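## Task

Remove the two-pole breaker labelled C32 from the rail and set it in the tray, leaving every other device still clipped onto the rail.

## Robot and tools

Robot: two arms, left_arm and right_arm, each with a two-finger parallel gripper and a wrist camera. Root links sit at left_arm (+0.001, +0.336, 0) m and right_arm (+0.043, -0.293, 0) m, both turned only slightly about z. A two-camera stand is fixed to the floor behind them. Loose objects may occasionally get a small push from outside.

Frame: every position, orientation, velocity and offset uses the scene frame. Its origin is at table-top height halfway between the nominal bases; +x points out over the table, +y toward left_arm, +z up. Arm names do not match image left/right. Printed hand poses can be wrong by a few cm, more at long reach. On the gripper, fingers point along its +z and separate along its y. end_effector_position is the point between the pads, about 1 cm short of the fingertips.

execute_actions(actions, cameras): actions is a list of actions. Each action is a list of 1 to 15 rows, one row per 1/30 s step; if fewer than 15 rows are given, the last row repeats. A row always has 14 numbers in [-1, 1]: left_arm dx, dy, dz, rx, ry, rz, opening, then right_arm in the same order. The six pose numbers are offsets, not poses: measured along scene axes from that arm's Hand target as it was when the action began, and every row in the action is measured from that same start. The next action starts from the new Hand target, so repeating an offset keeps moving the arm. Scale: 1.0 = 0.6 m for dx, dy, dz and 180 degrees for the rotation vector rx, ry, rz; rotation turns about the Hand target point. A translation longer than 1.0 gets scaled down along its direction. Opening is absolute: +1 fully open (0.094 m), -1 closed; 0 is a real command (half open), so to keep a gripper as it is, resend its current value. Six zeros re-command the arm's current Hand target. cameras: list of names, ["all"], [] for none; default is all only when actions is empty. Calling with an empty actions list returns images plus fields other results may omit.

move(target, speed, blend, opening_speed, grip_force, blocking, cameras): target is one 14-number row as above, or a list of up to 15 such rows forming waypoints; every row's offsets count from the Hand targets at the move's start, not from the previous waypoint. Grippers follow straight paths; all arms finish together; the whole move is capped at 10 s. speed: m/s, 0.002 to 2.9, default 0.25 (rotation up to twice that in rad/s), one value or one per waypoint. blend: corner rounding radius in metres per waypoint; 0 (default) stops at each. opening_speed: how fast commanded openings change, per second on the -1..+1 scale, at least 0.2; use it to close gently. grip_force: newtons per finger pad, 10 to 50 (full, the start value), one value or one per arm; it persists; lower force closes slowly. blocking=false returns after about 0.5 s while the move continues. The result adds a move: line with the ending (done, off_target, moving, held, fault) and any limits (paced = commanded pose clipped, held = steps withheld). done means at rest within 10 mm and 2 degrees of the target; neither done nor off_target tells you about contact. Moves do not avoid obstacles or the other arm, and a faster move strays and hits harder.

wait(seconds 0 to 10): lets time pass holding last commands; a running move continues. stop(): brakes the running move. zoom_image(camera, region=[x0, y0, x1, y1]): closer look at a region of the latest full image from cam_head_left, cam_head_right, cam_high, cam_low, cam_left_wrist or cam_right_wrist, at most 504 px wide and high. read_manual(section): licence texts only. finished_scene(scene): ends the current scene (number 1 to 3); the goal must hold without the robot. After ending scene 1, make no further call in that reply.

Result lines: end_effector_position (m) and end_effector_quat_wxyz per arm; Hand target (the last commanded pose after clipping, the base for the next offsets); Tool commands; grip_measured (opening on the -1..+1 scale; reads up to about 2.5 mm wide when empty and a bit narrower than a squeezed part); grip_effort_nm (gripper motor effort, negative closing, not a pad force, does not fall to zero at rest); Joint positions (last number is opening in m); Joint velocities (may say within noise); joint torques (include arm weight, offset and noisy; joints 1 to 3 wrap at plus or minus 28 N m); step readings of end_effector_position for action calls; MOTOR HOT when a motor passes 75 C.

Behaviour to expect: the commanded orientation is clipped each step to within 40 degrees of the current one. Grippers often stop a few cm short of the target through friction or load; waiting does not help, so send any command again or the missing offset. An arm blocked by something keeps pressing until you command a target back past its gripper. Gripping force rises about 1 N per 0.001 below first contact, then jumps to the force limit; to release, command an opening clearly above grip_measured.

Avoid: dropping parts, releasing a part that is still moving, hitting hard, pushing fixed or heavy things hard, anything ending off the table, the two arms or grippers touching or pressing (clearance checks do not cover grippers and wrist cameras), strain on a wrist camera cable, paths passing near an arm's own base (go around it), and long holding, stretching or pushing against unreachable poses, which heats motors: at 90 C the arm folds and goes idle, at 100 C it collapses.

Each tool is called after ">>>" as name(argument=value, ...) on one line, values as JSON.

## Session

>>> execute_actions(actions=[])

Scene clock: 0.00 s.
left_arm: end_effector_position=(+0.4042, +0.3198, +0.1197) grip_measured=+1.000 grip_effort_nm=n/a end_effector_quat_wxyz=(+0.624, +0.008, +0.781, -0.007) | right_arm: end_effector_position=(+0.4368, -0.3062, +0.1065) grip_measured=+1.000 grip_effort_nm=n/a end_effector_quat_wxyz=(+0.591, +0.036, +0.806, -0.019)
Joint positions: left_arm=[-0.045 1.556 0.35 0.983 -0.037 -0.009 0.094] | right_arm=[-0.036 1.499 0.345 0.847 0.068 0.034 0.094]
Joint velocities: within noise
Joint torques (N m): no reading
Heat: left arm: 35 °C; right arm: 30 °C.
Hand target: left_arm +0.4059, +0.3197, +0.1247; +0.629, +0.008, +0.777, -0.007 | right_arm +0.4400, -0.3063, +0.1161; +0.602, +0.037, +0.798, -0.019
Tool commands: left_gripper/opening=+1.0 right_gripper/opening=+1.0

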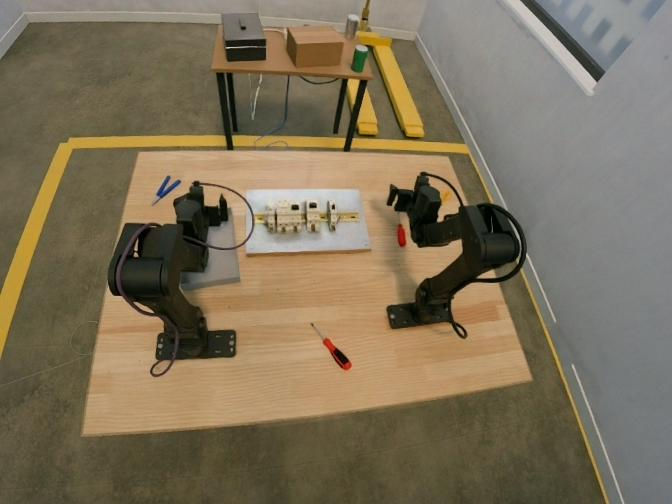

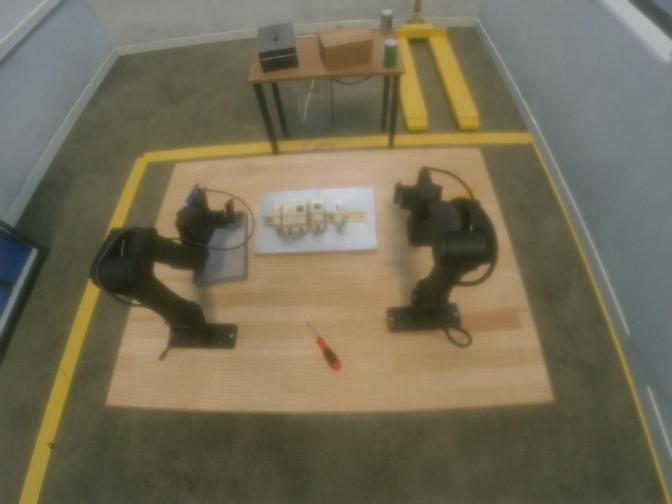

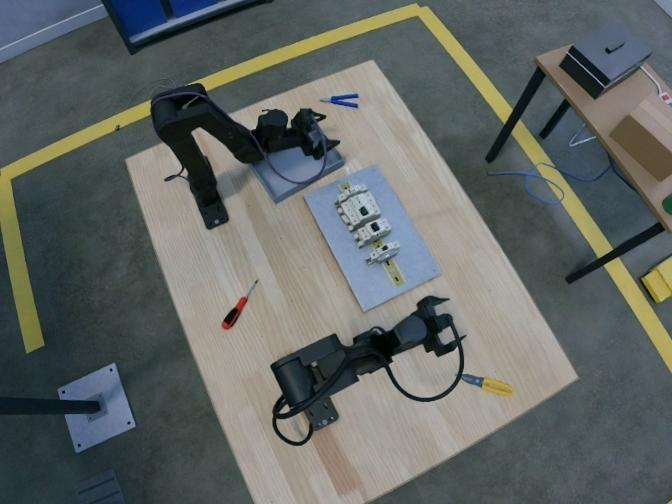

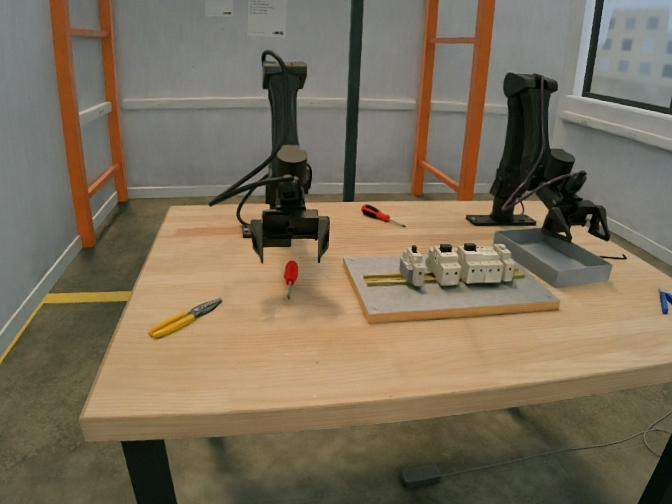

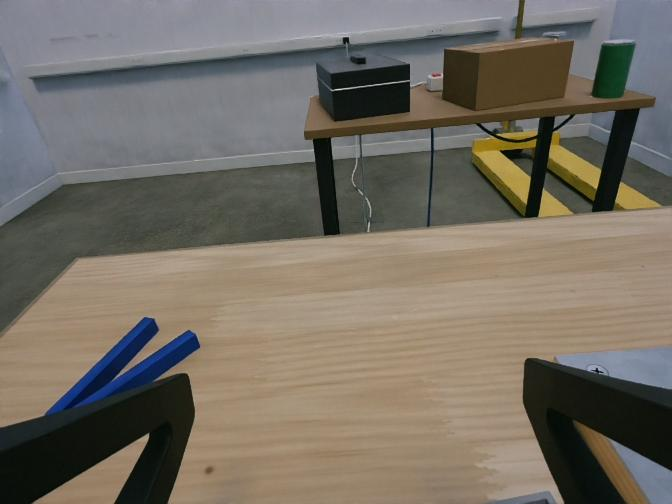

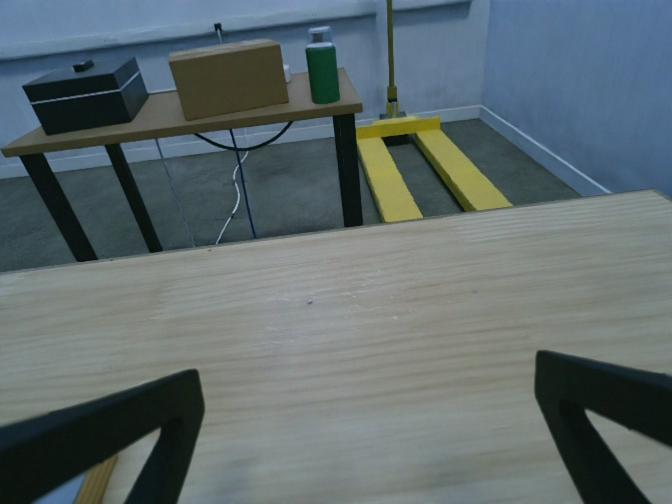

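>>> zoom_image(camera="cam_high", region=[300, 150, 450, 310])

>>> zoom_image(camera="cam_low", region=[340, 220, 620, 330])

>>> zoom_image(camera="cam_head_left", region=[170, 170, 390, 300])

Scaled by 3.150 from the camera's 672x504 image, which has a finer 960x720 frame.

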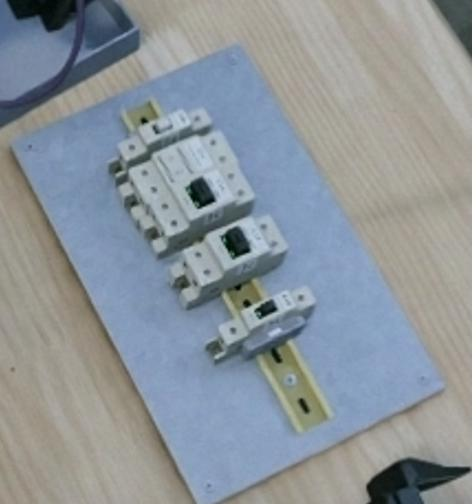

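Scaled by 1.800 from the camera's 672x504 image, which has a finer 960x720 frame.

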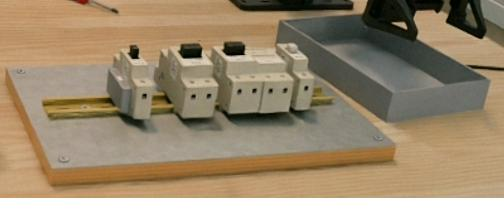

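Scaled by 2.291 from the camera's 672x504 image, which has a finer 960x720 frame.

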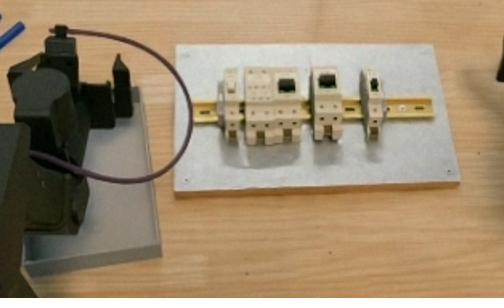

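>>> move(target=[0, -0.48, 0.22, 0, 0.43, 0, 1, 0,0,0,0,0,0,1], speed=0.5, cameras=["cam_left_wrist","cam_head_left"])

>>> zoom_image(camera="cam_left_wrist", region=[80, 50, 580, 450])

>>> zoom_image(camera="cam_head_left", region=[170, 170, 390, 300])

Scene clock: 42.67 s.
left_arm: end_effector_position=(+0.4014, +0.0310, +0.2675) grip_measured=+1.000 grip_effort_nm=0.01 end_effector_quat_wxyz=(+0.202, +0.008, +0.967, -0.152) | right_arm: end_effector_position=(+0.4368, -0.3062, +0.1065) grip_measured=+1.000 grip_effort_nm=0.00 end_effector_quat_wxyz=(+0.591, +0.036, +0.806, -0.019)
Joint positions: left_arm=[-0.638 2.286 2.775 -1.549 0 -0.636 0.094] | right_arm=[-0.036 1.499 0.345 0.847 0.068 0.034 0.094]
Joint torques (N m): left_arm=[0.79 -9.32 6.46 0.52 0.11 -0.07] | right_arm=[-0.02 -6.04 4.98 2.01 0.02 -0.02]
Heat: left arm: 37 °C; right arm: 34 °C.
Hand target: left_arm +0.4058, +0.0315, +0.2567; +0.005, +0.002, +1.000, -0.010 | right_arm +0.4400, -0.3063, +0.1161; +0.602, +0.037, +0.798, -0.019
Off the commanded pose: left_arm 0.012 m, 28 deg | right_arm 0.010 m, 2 deg.
joint sent to its limit (left arm) — joint 4 (wrist pitch), lower limit. The joint targets are off in orientation, not in position.
move: off_target (left_arm)
Images, in order (width x height): cam_head_left 672x504, cam_left_wrist 672x504.

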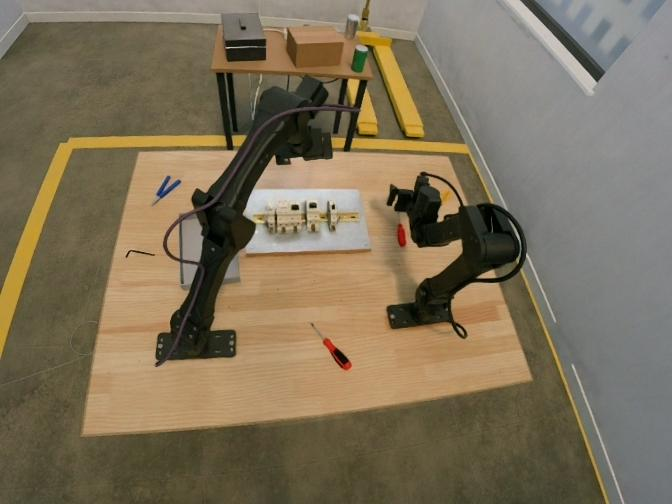

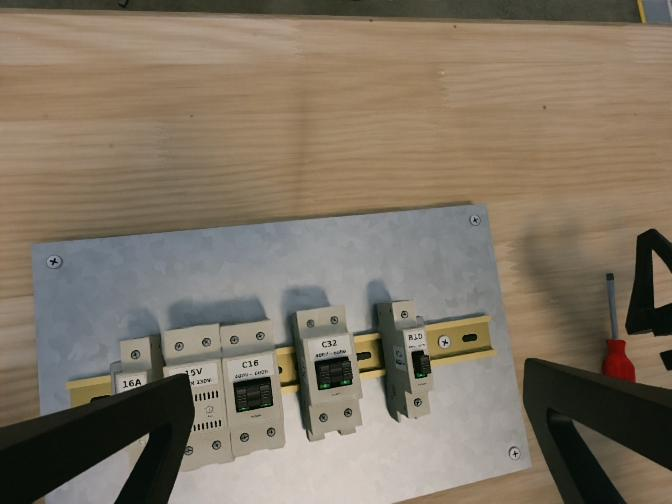

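Scaled by 1.008 from the camera's 672x504 image, which has a finer 960x720 frame.

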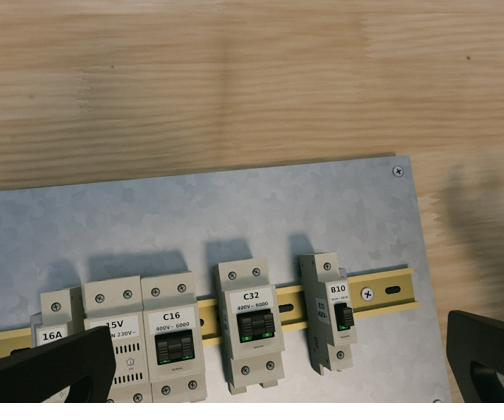

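Scaled by 2.291 from the camera's 672x504 image, which has a finer 960x720 frame.

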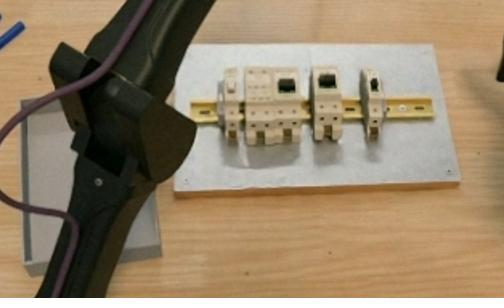

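>>> move(target=[-0.035, -0.044, -0.153, 0.006, -0.111, -0.011, -0.03, 0,0,0,0,0,0,1], cameras=["cam_left_wrist","cam_head_left","cam_low"])

>>> zoom_image(camera="cam_left_wrist", region=[180, 250, 520, 504])

>>> zoom_image(camera="cam_low", region=[340, 180, 560, 330])

Scene clock: 123.87 s.
left_arm: end_effector_position=(+0.3781, +0.0065, +0.1743) grip_measured=-0.027 grip_effort_nm=-0.15 end_effector_quat_wxyz=(+0.174, +0.026, +0.984, -0.009) | right_arm: end_effector_position=(+0.4368, -0.3062, +0.1065) grip_measured=+1.000 grip_effort_nm=0.00 end_effector_quat_wxyz=(+0.591, +0.036, +0.806, -0.019)
Joint positions: left_arm=[-0.787 2.347 2.534 -1.49 -0.23 -0.718 0.046] | right_arm=[-0.036 1.499 0.345 0.847 0.068 0.034 0.094]
Joint torques (N m): left_arm=[0.13 -11.11 5.82 0.4 -0.26 -0.09] | right_arm=[-0.02 -6.06 4.98 2.01 0.02 -0.02]
Heat: left arm: 38 °C; right arm: 36 °C.
Hand target: left_arm +0.3849, +0.0052, +0.1650; +0.178, +0.021, +0.984, -0.001 | right_arm +0.4400, -0.3063, +0.1161; +0.602, +0.037, +0.798, -0.019
Off the commanded pose: left_arm 0.012 m, 1 deg | right_arm 0.010 m, 2 deg.
move: off_target (left_arm)
Images, in order (width x height): cam_head_left 672x504, cam_low 672x504, cam_left_wrist 672x504.

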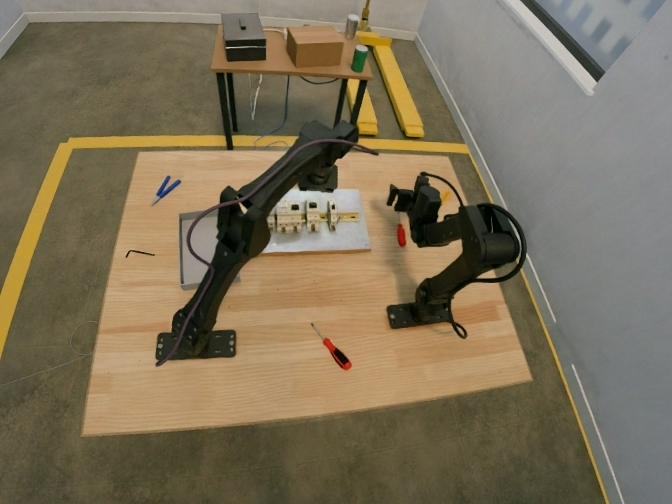

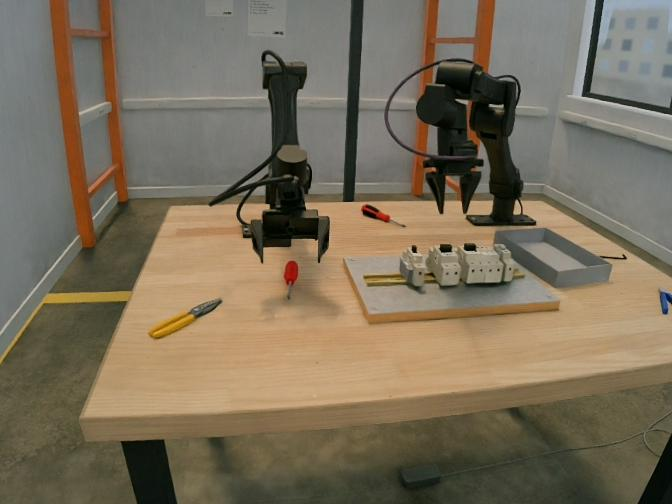

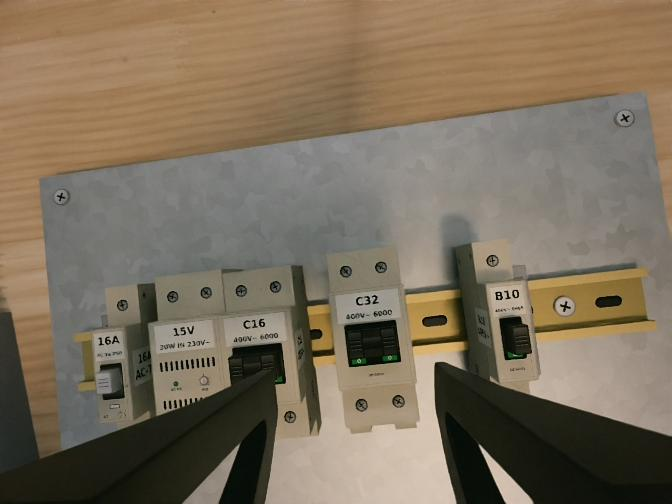

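Scaled by 1.482 from the camera's 672x504 image, which has a finer 960x720 frame.

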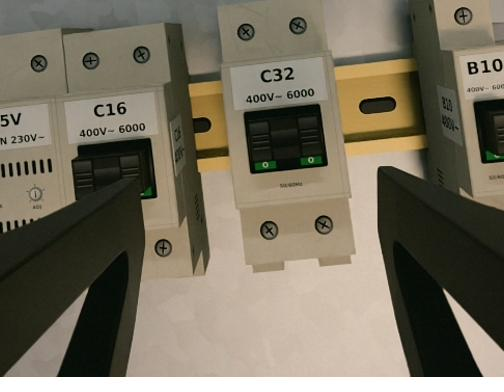

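Scaled by 2.291 from the camera's 672x504 image, which has a finer 960x720 frame.

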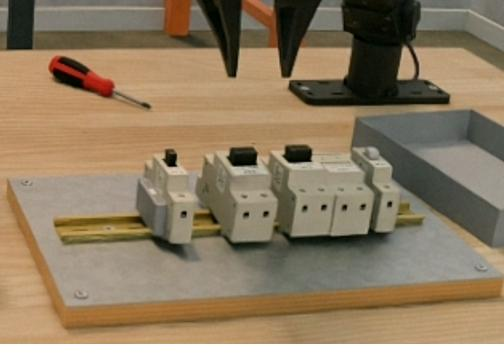

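>>> move(target=[0.002, -0.004, -0.197, 0,0,0, -0.03, 0,0,0,0,0,0,1], speed=0.15, cameras=["cam_left_wrist","cam_low"])

>>> zoom_image(camera="cam_low", region=[340, 180, 560, 330])

Scene clock: 154.00 s.
left_arm: end_effector_position=(+0.3810, -0.0009, +0.0573) grip_measured=-0.028 grip_effort_nm=-0.12 end_effector_quat_wxyz=(+0.176, +0.025, +0.984, -0.011) | right_arm: end_effector_position=(+0.4368, -0.3062, +0.1065) grip_measured=+1.000 grip_effort_nm=0.00 end_effector_quat_wxyz=(+0.591, +0.036, +0.806, -0.019)
Joint positions: left_arm=[-0.793 2.27 1.925 -0.955 -0.231 -0.725 0.046] | right_arm=[-0.036 1.499 0.345 0.847 0.068 0.034 0.094]
Joint torques (N m): left_arm=[0.53 -11.41 5.38 0.45 -0.21 -0.02] | right_arm=[-0.02 -6.06 4.97 2.02 0.02 -0.02]
Heat: left arm: 37 °C; right arm: 37 °C.
Hand target: left_arm +0.3861, +0.0029, +0.0468; +0.178, +0.021, +0.984, -0.001 | right_arm +0.4400, -0.3063, +0.1161; +0.602, +0.037, +0.798, -0.019
Off the commanded pose: left_arm 0.012 m, 1 deg | right_arm 0.010 m, 2 deg.
move: off_target (left_arm)
Images, in order (width x height): cam_low 672x504, cam_left_wrist 672x504.

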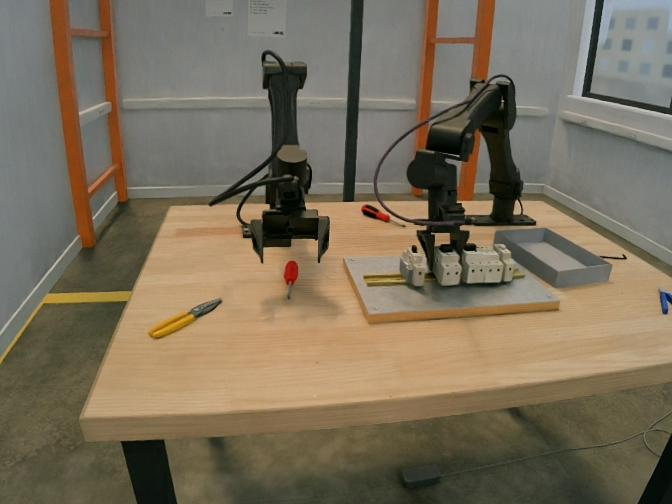

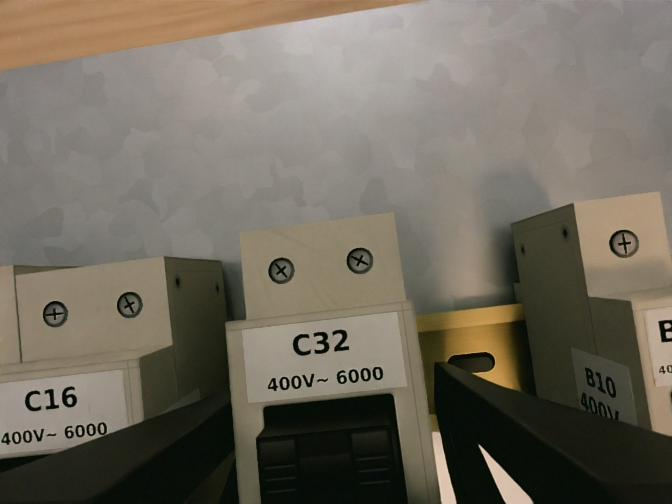

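Scaled by 2.291 from the camera's 672x504 image, which has a finer 960x720 frame.

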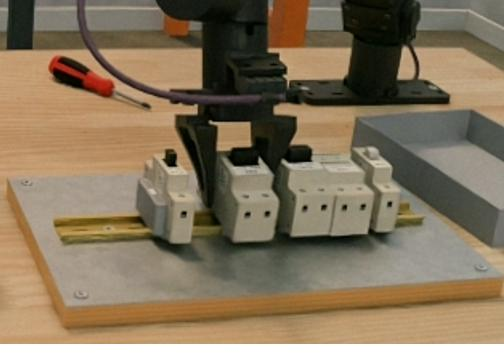

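>>> move(target=[[0, 0.006, 0, 0,0,0, -0.03, 0,0,0,0,0,0,1],[0, 0.006, 0, 0,0,0, -0.4, 0,0,0,0,0,0,1]], opening_speed=0.5, cameras=["cam_left_wrist"])

Scene clock: 177.43 s.
left_arm: end_effector_position=(+0.3803, +0.0012, +0.0526) grip_measured=-0.231 grip_effort_nm=-1.02 end_effector_quat_wxyz=(+0.175, +0.025, +0.984, -0.007) | right_arm: end_effector_position=(+0.4368, -0.3062, +0.1065) grip_measured=+1.000 grip_effort_nm=0.00 end_effector_quat_wxyz=(+0.591, +0.036, +0.806, -0.019)
Joint positions: left_arm=[-0.793 2.27 1.907 -0.943 -0.234 -0.726 0.036] | right_arm=[-0.036 1.499 0.345 0.847 0.068 0.034 0.094]
Joint torques (N m): left_arm=[0.79 -12.25 5.29 0.41 -0.2 0.04] | right_arm=[-0.03 -6.05 4.98 2.01 0.02 -0.02]
Heat: left arm: 37 °C; right arm: 37 °C.
Hand target: left_arm +0.3860, +0.0064, +0.0468; +0.178, +0.021, +0.984, -0.001 | right_arm +0.4400, -0.3063, +0.1161; +0.602, +0.037, +0.798, -0.019
Off the commanded pose: left_arm 0.010 m, 1 deg | right_arm 0.010 m, 2 deg.
move: done
Images, in order (width x height): cam_left_wrist 672x504.

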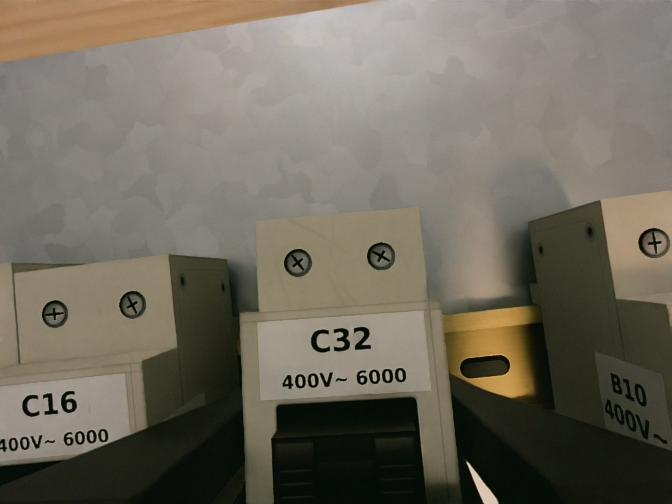

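>>> move(target=[0.018, 0, 0.022, 0,0.15,0, -0.4, 0,0,0,0,0,0,1], speed=0.12, cameras=["cam_left_wrist","cam_low"])

>>> zoom_image(camera="cam_low", region=[340, 180, 560, 330])

Scene clock: 192.00 s.
left_arm: end_effector_position=(+0.3940, +0.0056, +0.0651) grip_measured=-0.232 grip_effort_nm=-1.02 end_effector_quat_wxyz=(+0.008, +0.017, +0.999, -0.050) | right_arm: end_effector_position=(+0.4368, -0.3062, +0.1065) grip_measured=+1.000 grip_effort_nm=0.00 end_effector_quat_wxyz=(+0.591, +0.036, +0.806, -0.019)
Joint positions: left_arm=[-0.661 2.659 2.714 -1.551 0.069 -0.645 0.036] | right_arm=[-0.036 1.499 0.345 0.847 0.068 0.034 0.094]
Joint torques (N m): left_arm=[0.65 -12.56 7.91 -0.13 0.16 0.07] | right_arm=[-0.03 -6.06 4.97 2.01 0.03 -0.03]
Heat: left arm: 39 °C; right arm: 37 °C.
Hand target: left_arm +0.3968, +0.0064, +0.0600; -0.056, +0.020, +0.998, -0.005 | right_arm +0.4400, -0.3063, +0.1161; +0.602, +0.037, +0.798, -0.019
Off the commanded pose: left_arm 0.006 m, 9 deg | right_arm 0.010 m, 2 deg.
joint sent to its limit (left arm) — joint 4 (wrist pitch), lower limit. The joint targets are off in orientation, not in position.
move: off_target (left_arm)
Images, in order (width x height): cam_low 672x504, cam_left_wrist 672x504.

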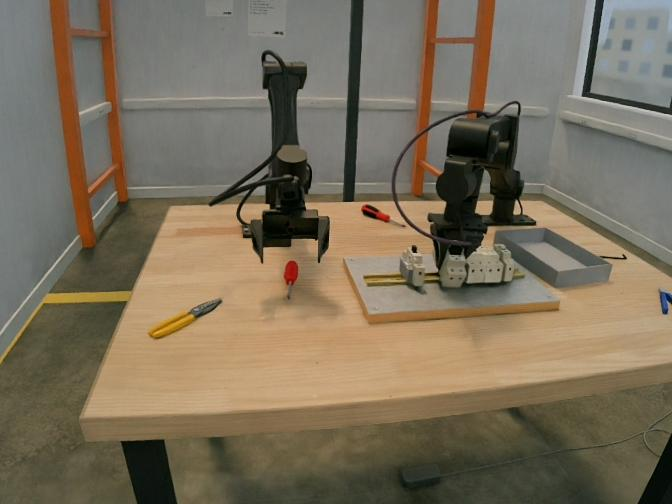

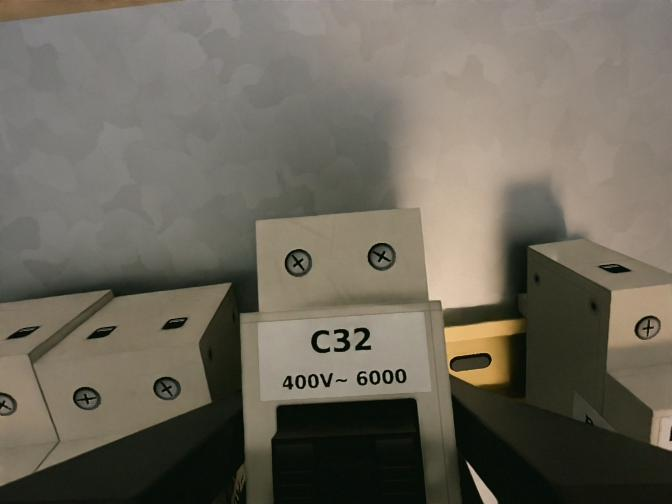

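Scaled by 2.291 from the camera's 672x504 image, which has a finer 960x720 frame.

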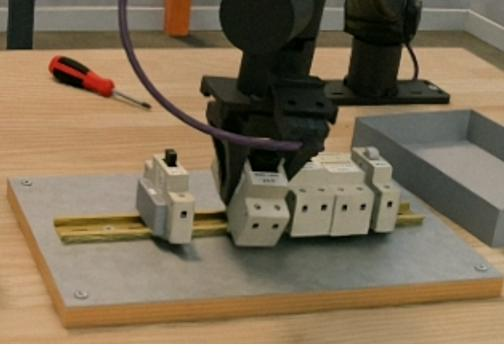

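>>> move(target=[[0.025, 0, 0.025, 0,0,0, -0.4, 0,0,0,0,0,0,1],[0.02, 0, 0.09, 0,-0.07,0, -0.4, 0,0,0,0,0,0,1],[0.0, 0, 0.25, 0,-0.16,0, -0.4, 0,0,0,0,0,0,1]], speed=0.15, blend=0.01, cameras=["cam_left_wrist","cam_low","cam_head_left"])

Scene clock: 204.67 s.
left_arm: end_effector_position=(+0.3993, +0.0006, +0.1698) grip_measured=-0.232 grip_effort_nm=-1.02 end_effector_quat_wxyz=(+0.187, +0.033, +0.982, -0.009) | right_arm: end_effector_position=(+0.4368, -0.3062, +0.1065) grip_measured=+1.000 grip_effort_nm=0.00 end_effector_quat_wxyz=(+0.591, +0.036, +0.806, -0.019)
Joint positions: left_arm=[-0.769 2.492 2.777 -1.563 -0.24 -0.681 0.036] | right_arm=[-0.036 1.499 0.345 0.847 0.068 0.034 0.094]
Joint torques (N m): left_arm=[-0.35 -20.04 5.24 0.34 -0.32 -0.07] | right_arm=[-0.01 -6.05 5 2.01 0.02 -0.02]
Heat: left arm: 39 °C; right arm: 37 °C.
Hand target: left_arm +0.3967, +0.0064, +0.2098; +0.193, +0.021, +0.981, +0.000 | right_arm +0.4400, -0.3063, +0.1161; +0.602, +0.037, +0.798, -0.019
Off the commanded pose: left_arm 0.041 m, 2 deg | right_arm 0.010 m, 2 deg.
joint sent to its limit (left arm) — joint 4 (wrist pitch), lower limit. The joint targets are off in orientation, not in position.
move: off_target (left_arm)
Images, in order (width x height): cam_head_left 672x504, cam_low 672x504, cam_left_wrist 672x504.

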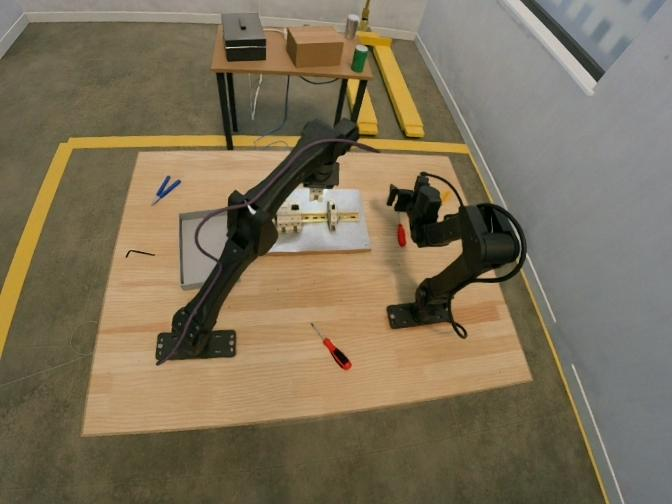

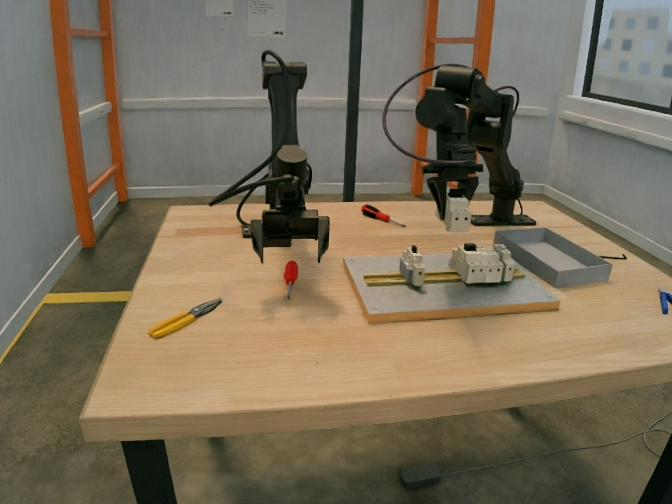

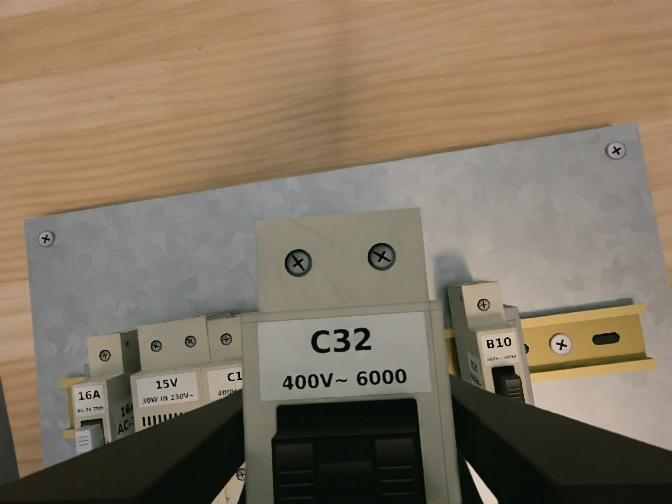

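>>> move(target=[-0.19, 0.49, -0.02, 0,0.1,0, -0.4, 0,0,0,0,0,0,1], speed=0.3, cameras=["cam_left_wrist","cam_low","cam_high"])

Scene clock: 215.33 s.
left_arm: end_effector_position=(+0.2889, +0.3015, +0.1851) grip_measured=-0.232 grip_effort_nm=-1.02 end_effector_quat_wxyz=(+0.021, +0.016, +1.000, +0.003) | right_arm: end_effector_position=(+0.4368, -0.3062, +0.1065) grip_measured=+1.000 grip_effort_nm=0.00 end_effector_quat_wxyz=(+0.591, +0.036, +0.806, -0.019)
Joint positions: left_arm=[-0.115 1.622 1.594 -1.502 -0.012 -0.098 0.036] | right_arm=[-0.036 1.499 0.345 0.847 0.068 0.034 0.094]
Joint torques (N m): left_arm=[-0.02 -10.55 5.6 -0.13 0.15 0.06] | right_arm=[-0.03 -6.05 4.97 2.01 0.03 -0.03]
Heat: left arm: 39 °C; right arm: 37 °C.
Hand target: left_arm +0.2828, +0.3004, +0.1979; +0.038, +0.021, +0.999, -0.003 | right_arm +0.4400, -0.3063, +0.1161; +0.602, +0.037, +0.798, -0.019
Off the commanded pose: left_arm 0.014 m, 2 deg | right_arm 0.010 m, 2 deg.
move: off_target (left_arm)
Images, in order (width x height): cam_high 672x504, cam_low 672x504, cam_left_wrist 672x504.

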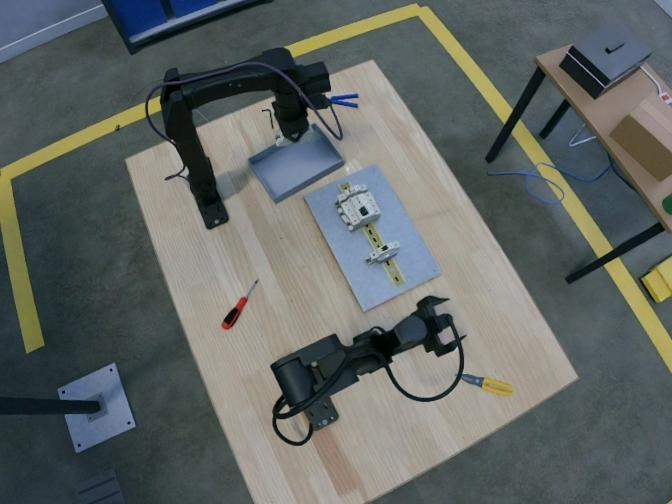

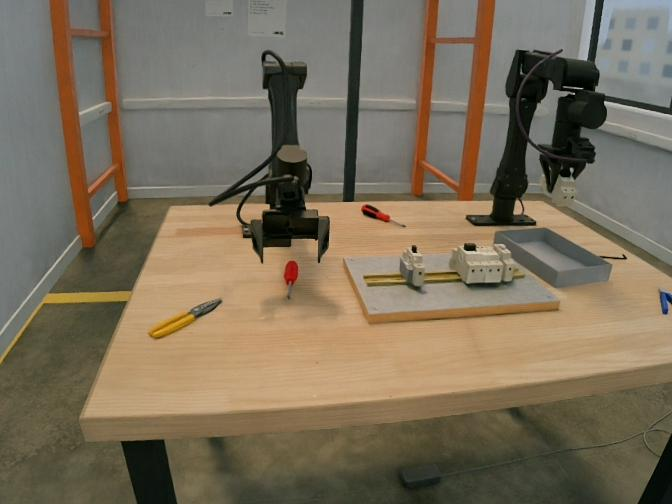

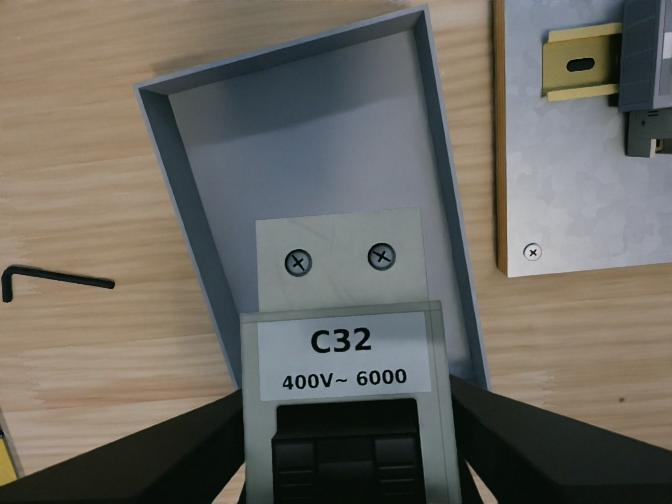

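>>> move(target=[[0.005, 0.035, -0.12, 0,-0.11,0.04, -0.4, 0,0,0,0,0,0,1],[0.005, 0.035, -0.24, 0,-0.11,0.04, -0.4, 0,0,0,0,0,0,1]], speed=[0.2,0.07], blend=0.01, cameras=["cam_left_wrist","cam_low"])

>>> zoom_image(camera="cam_low", region=[460, 150, 670, 310])

Scene clock: 237.07 s.
left_arm: end_effector_position=(+0.2761, +0.3181, +0.0516) grip_measured=-0.232 grip_effort_nm=-1.02 end_effector_quat_wxyz=(+0.192, -0.034, +0.981, -0.001) | right_arm: end_effector_position=(+0.4368, -0.3062, +0.1065) grip_measured=+1.000 grip_effort_nm=0.00 end_effector_quat_wxyz=(+0.591, +0.036, +0.806, -0.019)
Joint positions: left_arm=[-0.085 1.287 0.689 -0.59 -0.048 -0.159 0.036] | right_arm=[-0.036 1.499 0.345 0.847 0.068 0.034 0.094]
Joint torques (N m): left_arm=[0.58 -3.55 6.02 0.83 -0.12 -0.09] | right_arm=[-0.03 -6.08 4.97 2.02 0.02 -0.02]
Heat: left arm: 37 °C; right arm: 38 °C.
Hand target: left_arm +0.2858, +0.3214, +0.0539; +0.209, -0.042, +0.977, +0.002 | right_arm +0.4400, -0.3063, +0.1161; +0.602, +0.037, +0.798, -0.019
Off the commanded pose: left_arm 0.010 m, 2 deg | right_arm 0.010 m, 2 deg.
move: done
Images, in order (width x height): cam_low 672x504, cam_left_wrist 672x504.

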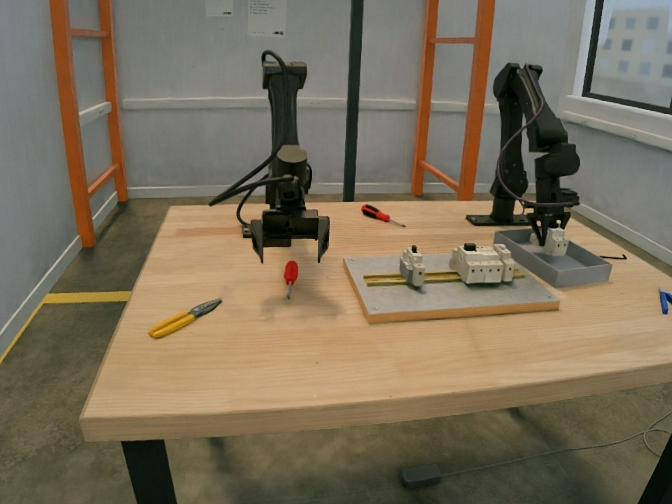

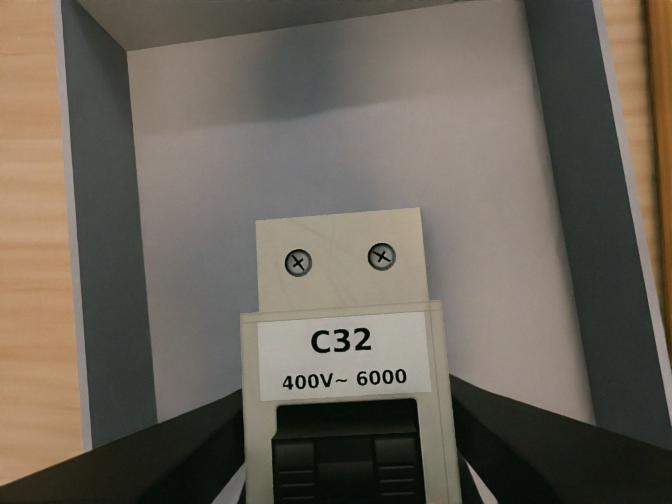

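Scaled by 2.400 from the camera's 672x504 image, which has a finer 960x720 frame.

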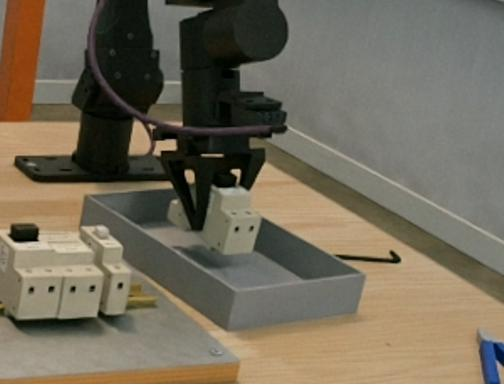

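>>> move(target=[0.01, 0, -0.036, 0,0,0, -0.4, 0,0,0,0,0,0,1], speed=0.04, cameras=["cam_low"])

>>> zoom_image(camera="cam_low", region=[460, 150, 670, 310])

Scene clock: 248.13 s.
left_arm: end_effector_position=(+0.2831, +0.3175, +0.0313) grip_measured=-0.232 grip_effort_nm=-1.02 end_effector_quat_wxyz=(+0.194, -0.034, +0.980, -0.001) | right_arm: end_effector_position=(+0.4368, -0.3062, +0.1065) grip_measured=+1.000 grip_effort_nm=0.00 end_effector_quat_wxyz=(+0.591, +0.036, +0.806, -0.019)
Joint positions: left_arm=[-0.085 1.353 0.647 -0.477 -0.049 -0.159 0.036] | right_arm=[-0.036 1.499 0.345 0.847 0.068 0.034 0.094]
Joint torques (N m): left_arm=[1.01 -3.79 5.48 0.8 -0.07 -0.04] | right_arm=[-0.01 -6.08 4.98 2.01 0.03 -0.02]
Heat: left arm: 36 °C; right arm: 38 °C.
Hand target: left_arm +0.2918, +0.3214, +0.0322; +0.209, -0.042, +0.977, +0.002 | right_arm +0.4400, -0.3063, +0.1161; +0.602, +0.037, +0.798, -0.019
Off the commanded pose: left_arm 0.010 m, 2 deg | right_arm 0.010 m, 2 deg.
move: done
Images, in order (width x height): cam_low 672x504.

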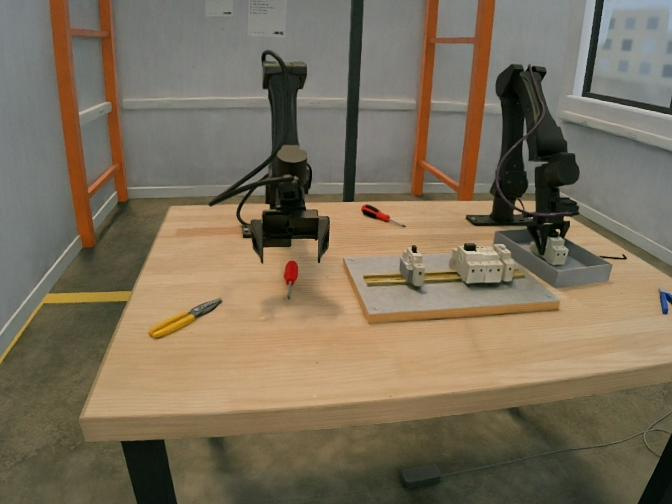

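Scaled by 2.400 from the camera's 672x504 image, which has a finer 960x720 frame.

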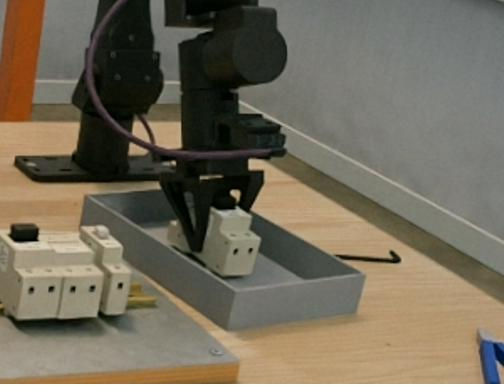

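>>> move(target=[[0.005, 0, -0.022, 0,0,0, -0.4, 0,0,0,0,0,0,1],[0.005, 0, -0.022, 0,0,0, -0.05, 0,0,0,0,0,0,1]], speed=0.04, opening_speed=0.3, cameras=["cam_left_wrist"])

>>> move(target=[[0, 0, 0.1, 0,0,0, -0.05, 0,0,0,0,0,0,1],[0, 0, 0.2, 0,0,0, -0.05, 0,0,0,0,0,0,1]], speed=[0.08,0.2], blend=0.02, cameras=["cam_left_wrist","cam_low"])

>>> zoom_image(camera="cam_low", region=[380, 170, 640, 320])

Scene clock: 269.43 s.
left_arm: end_effector_position=(+0.2949, +0.3183, +0.0236) grip_measured=-0.053 grip_effort_nm=0.16 end_effector_quat_wxyz=(+0.212, -0.036, +0.977, +0.000) | right_arm: end_effector_position=(+0.4368, -0.3062, +0.1065) grip_measured=+1.000 grip_effort_nm=0.00 end_effector_quat_wxyz=(+0.591, +0.036, +0.806, -0.019)
Joint positions: left_arm=[-0.083 1.395 0.629 -0.382 -0.056 -0.159 0.044] | right_arm=[-0.036 1.499 0.345 0.847 0.068 0.034 0.094]
Joint torques (N m): left_arm=[0.66 -3.74 4.98 0.67 -0.01 -0.06] | right_arm=[-0.02 -6.06 4.97 2.02 0.02 -0.03]
Heat: left arm: 36 °C; right arm: 38 °C.
Hand target: left_arm +0.2948, +0.3213, +0.0191; +0.209, -0.042, +0.977, +0.002 | right_arm +0.4400, -0.3063, +0.1161; +0.602, +0.037, +0.798, -0.019
Off the commanded pose: left_arm 0.006 m, 1 deg | right_arm 0.010 m, 2 deg.
move: done
Images, in order (width x height): cam_left_wrist 672x504.

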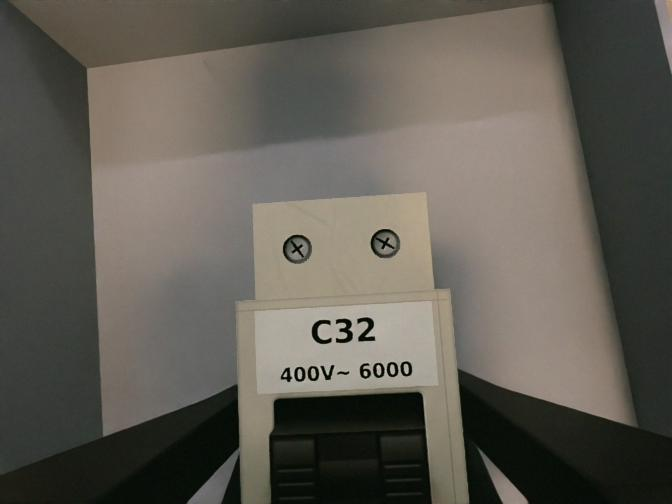

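Scene clock: 271.37 s.
left_arm: end_effector_position=(+0.2938, +0.3184, +0.1289) grip_measured=-0.053 grip_effort_nm=0.16 end_effector_quat_wxyz=(+0.198, -0.035, +0.980, +0.002) | right_arm: end_effector_position=(+0.4368, -0.3062, +0.1065) grip_measured=+1.000 grip_effort_nm=0.00 end_effector_quat_wxyz=(+0.591, +0.036, +0.806, -0.019)
Joint positions: left_arm=[-0.083 1.284 0.996 -0.888 -0.056 -0.159 0.044] | right_arm=[-0.036 1.499 0.345 0.847 0.068 0.034 0.094]
Joint torques (N m): left_arm=[0.76 -5.96 7.41 0.38 -0.03 -0.03] | right_arm=[-0.03 -6.06 4.98 2.02 0.03 -0.03]
Heat: left arm: 37 °C; right arm: 38 °C.
Hand target: left_arm +0.2948, +0.3213, +0.1391; +0.209, -0.042, +0.977, +0.002 | right_arm +0.4400, -0.3063, +0.1161; +0.602, +0.037, +0.798, -0.019
Off the commanded pose: left_arm 0.011 m, 1 deg | right_arm 0.010 m, 2 deg.
move: off_target (left_arm)
Images, in order (width x height): cam_low 672x504, cam_left_wrist 672x504.

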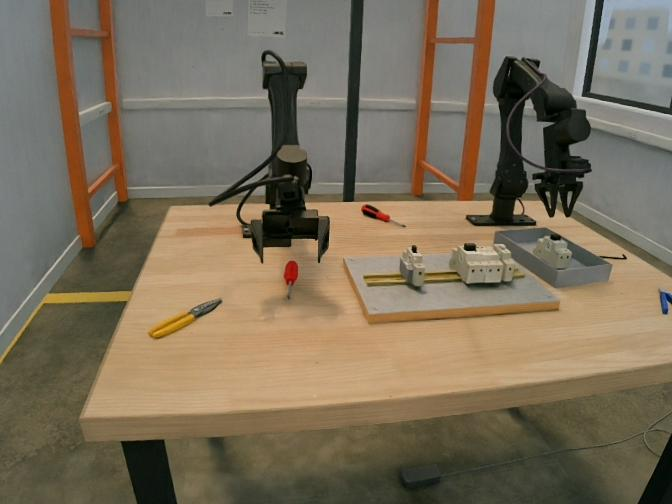

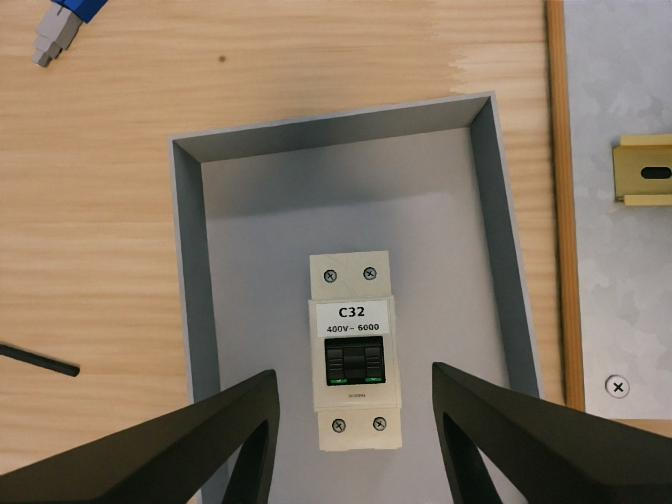

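Scaled by 1.938 from the camera's 672x504 image, which has a finer 960x720 frame.

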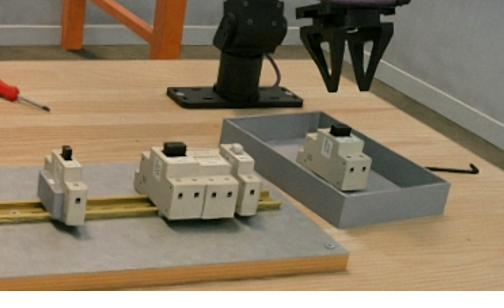

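Done; others are on the rail.

>>> finished_scene(scene=2)

The scene is finished: the task was done.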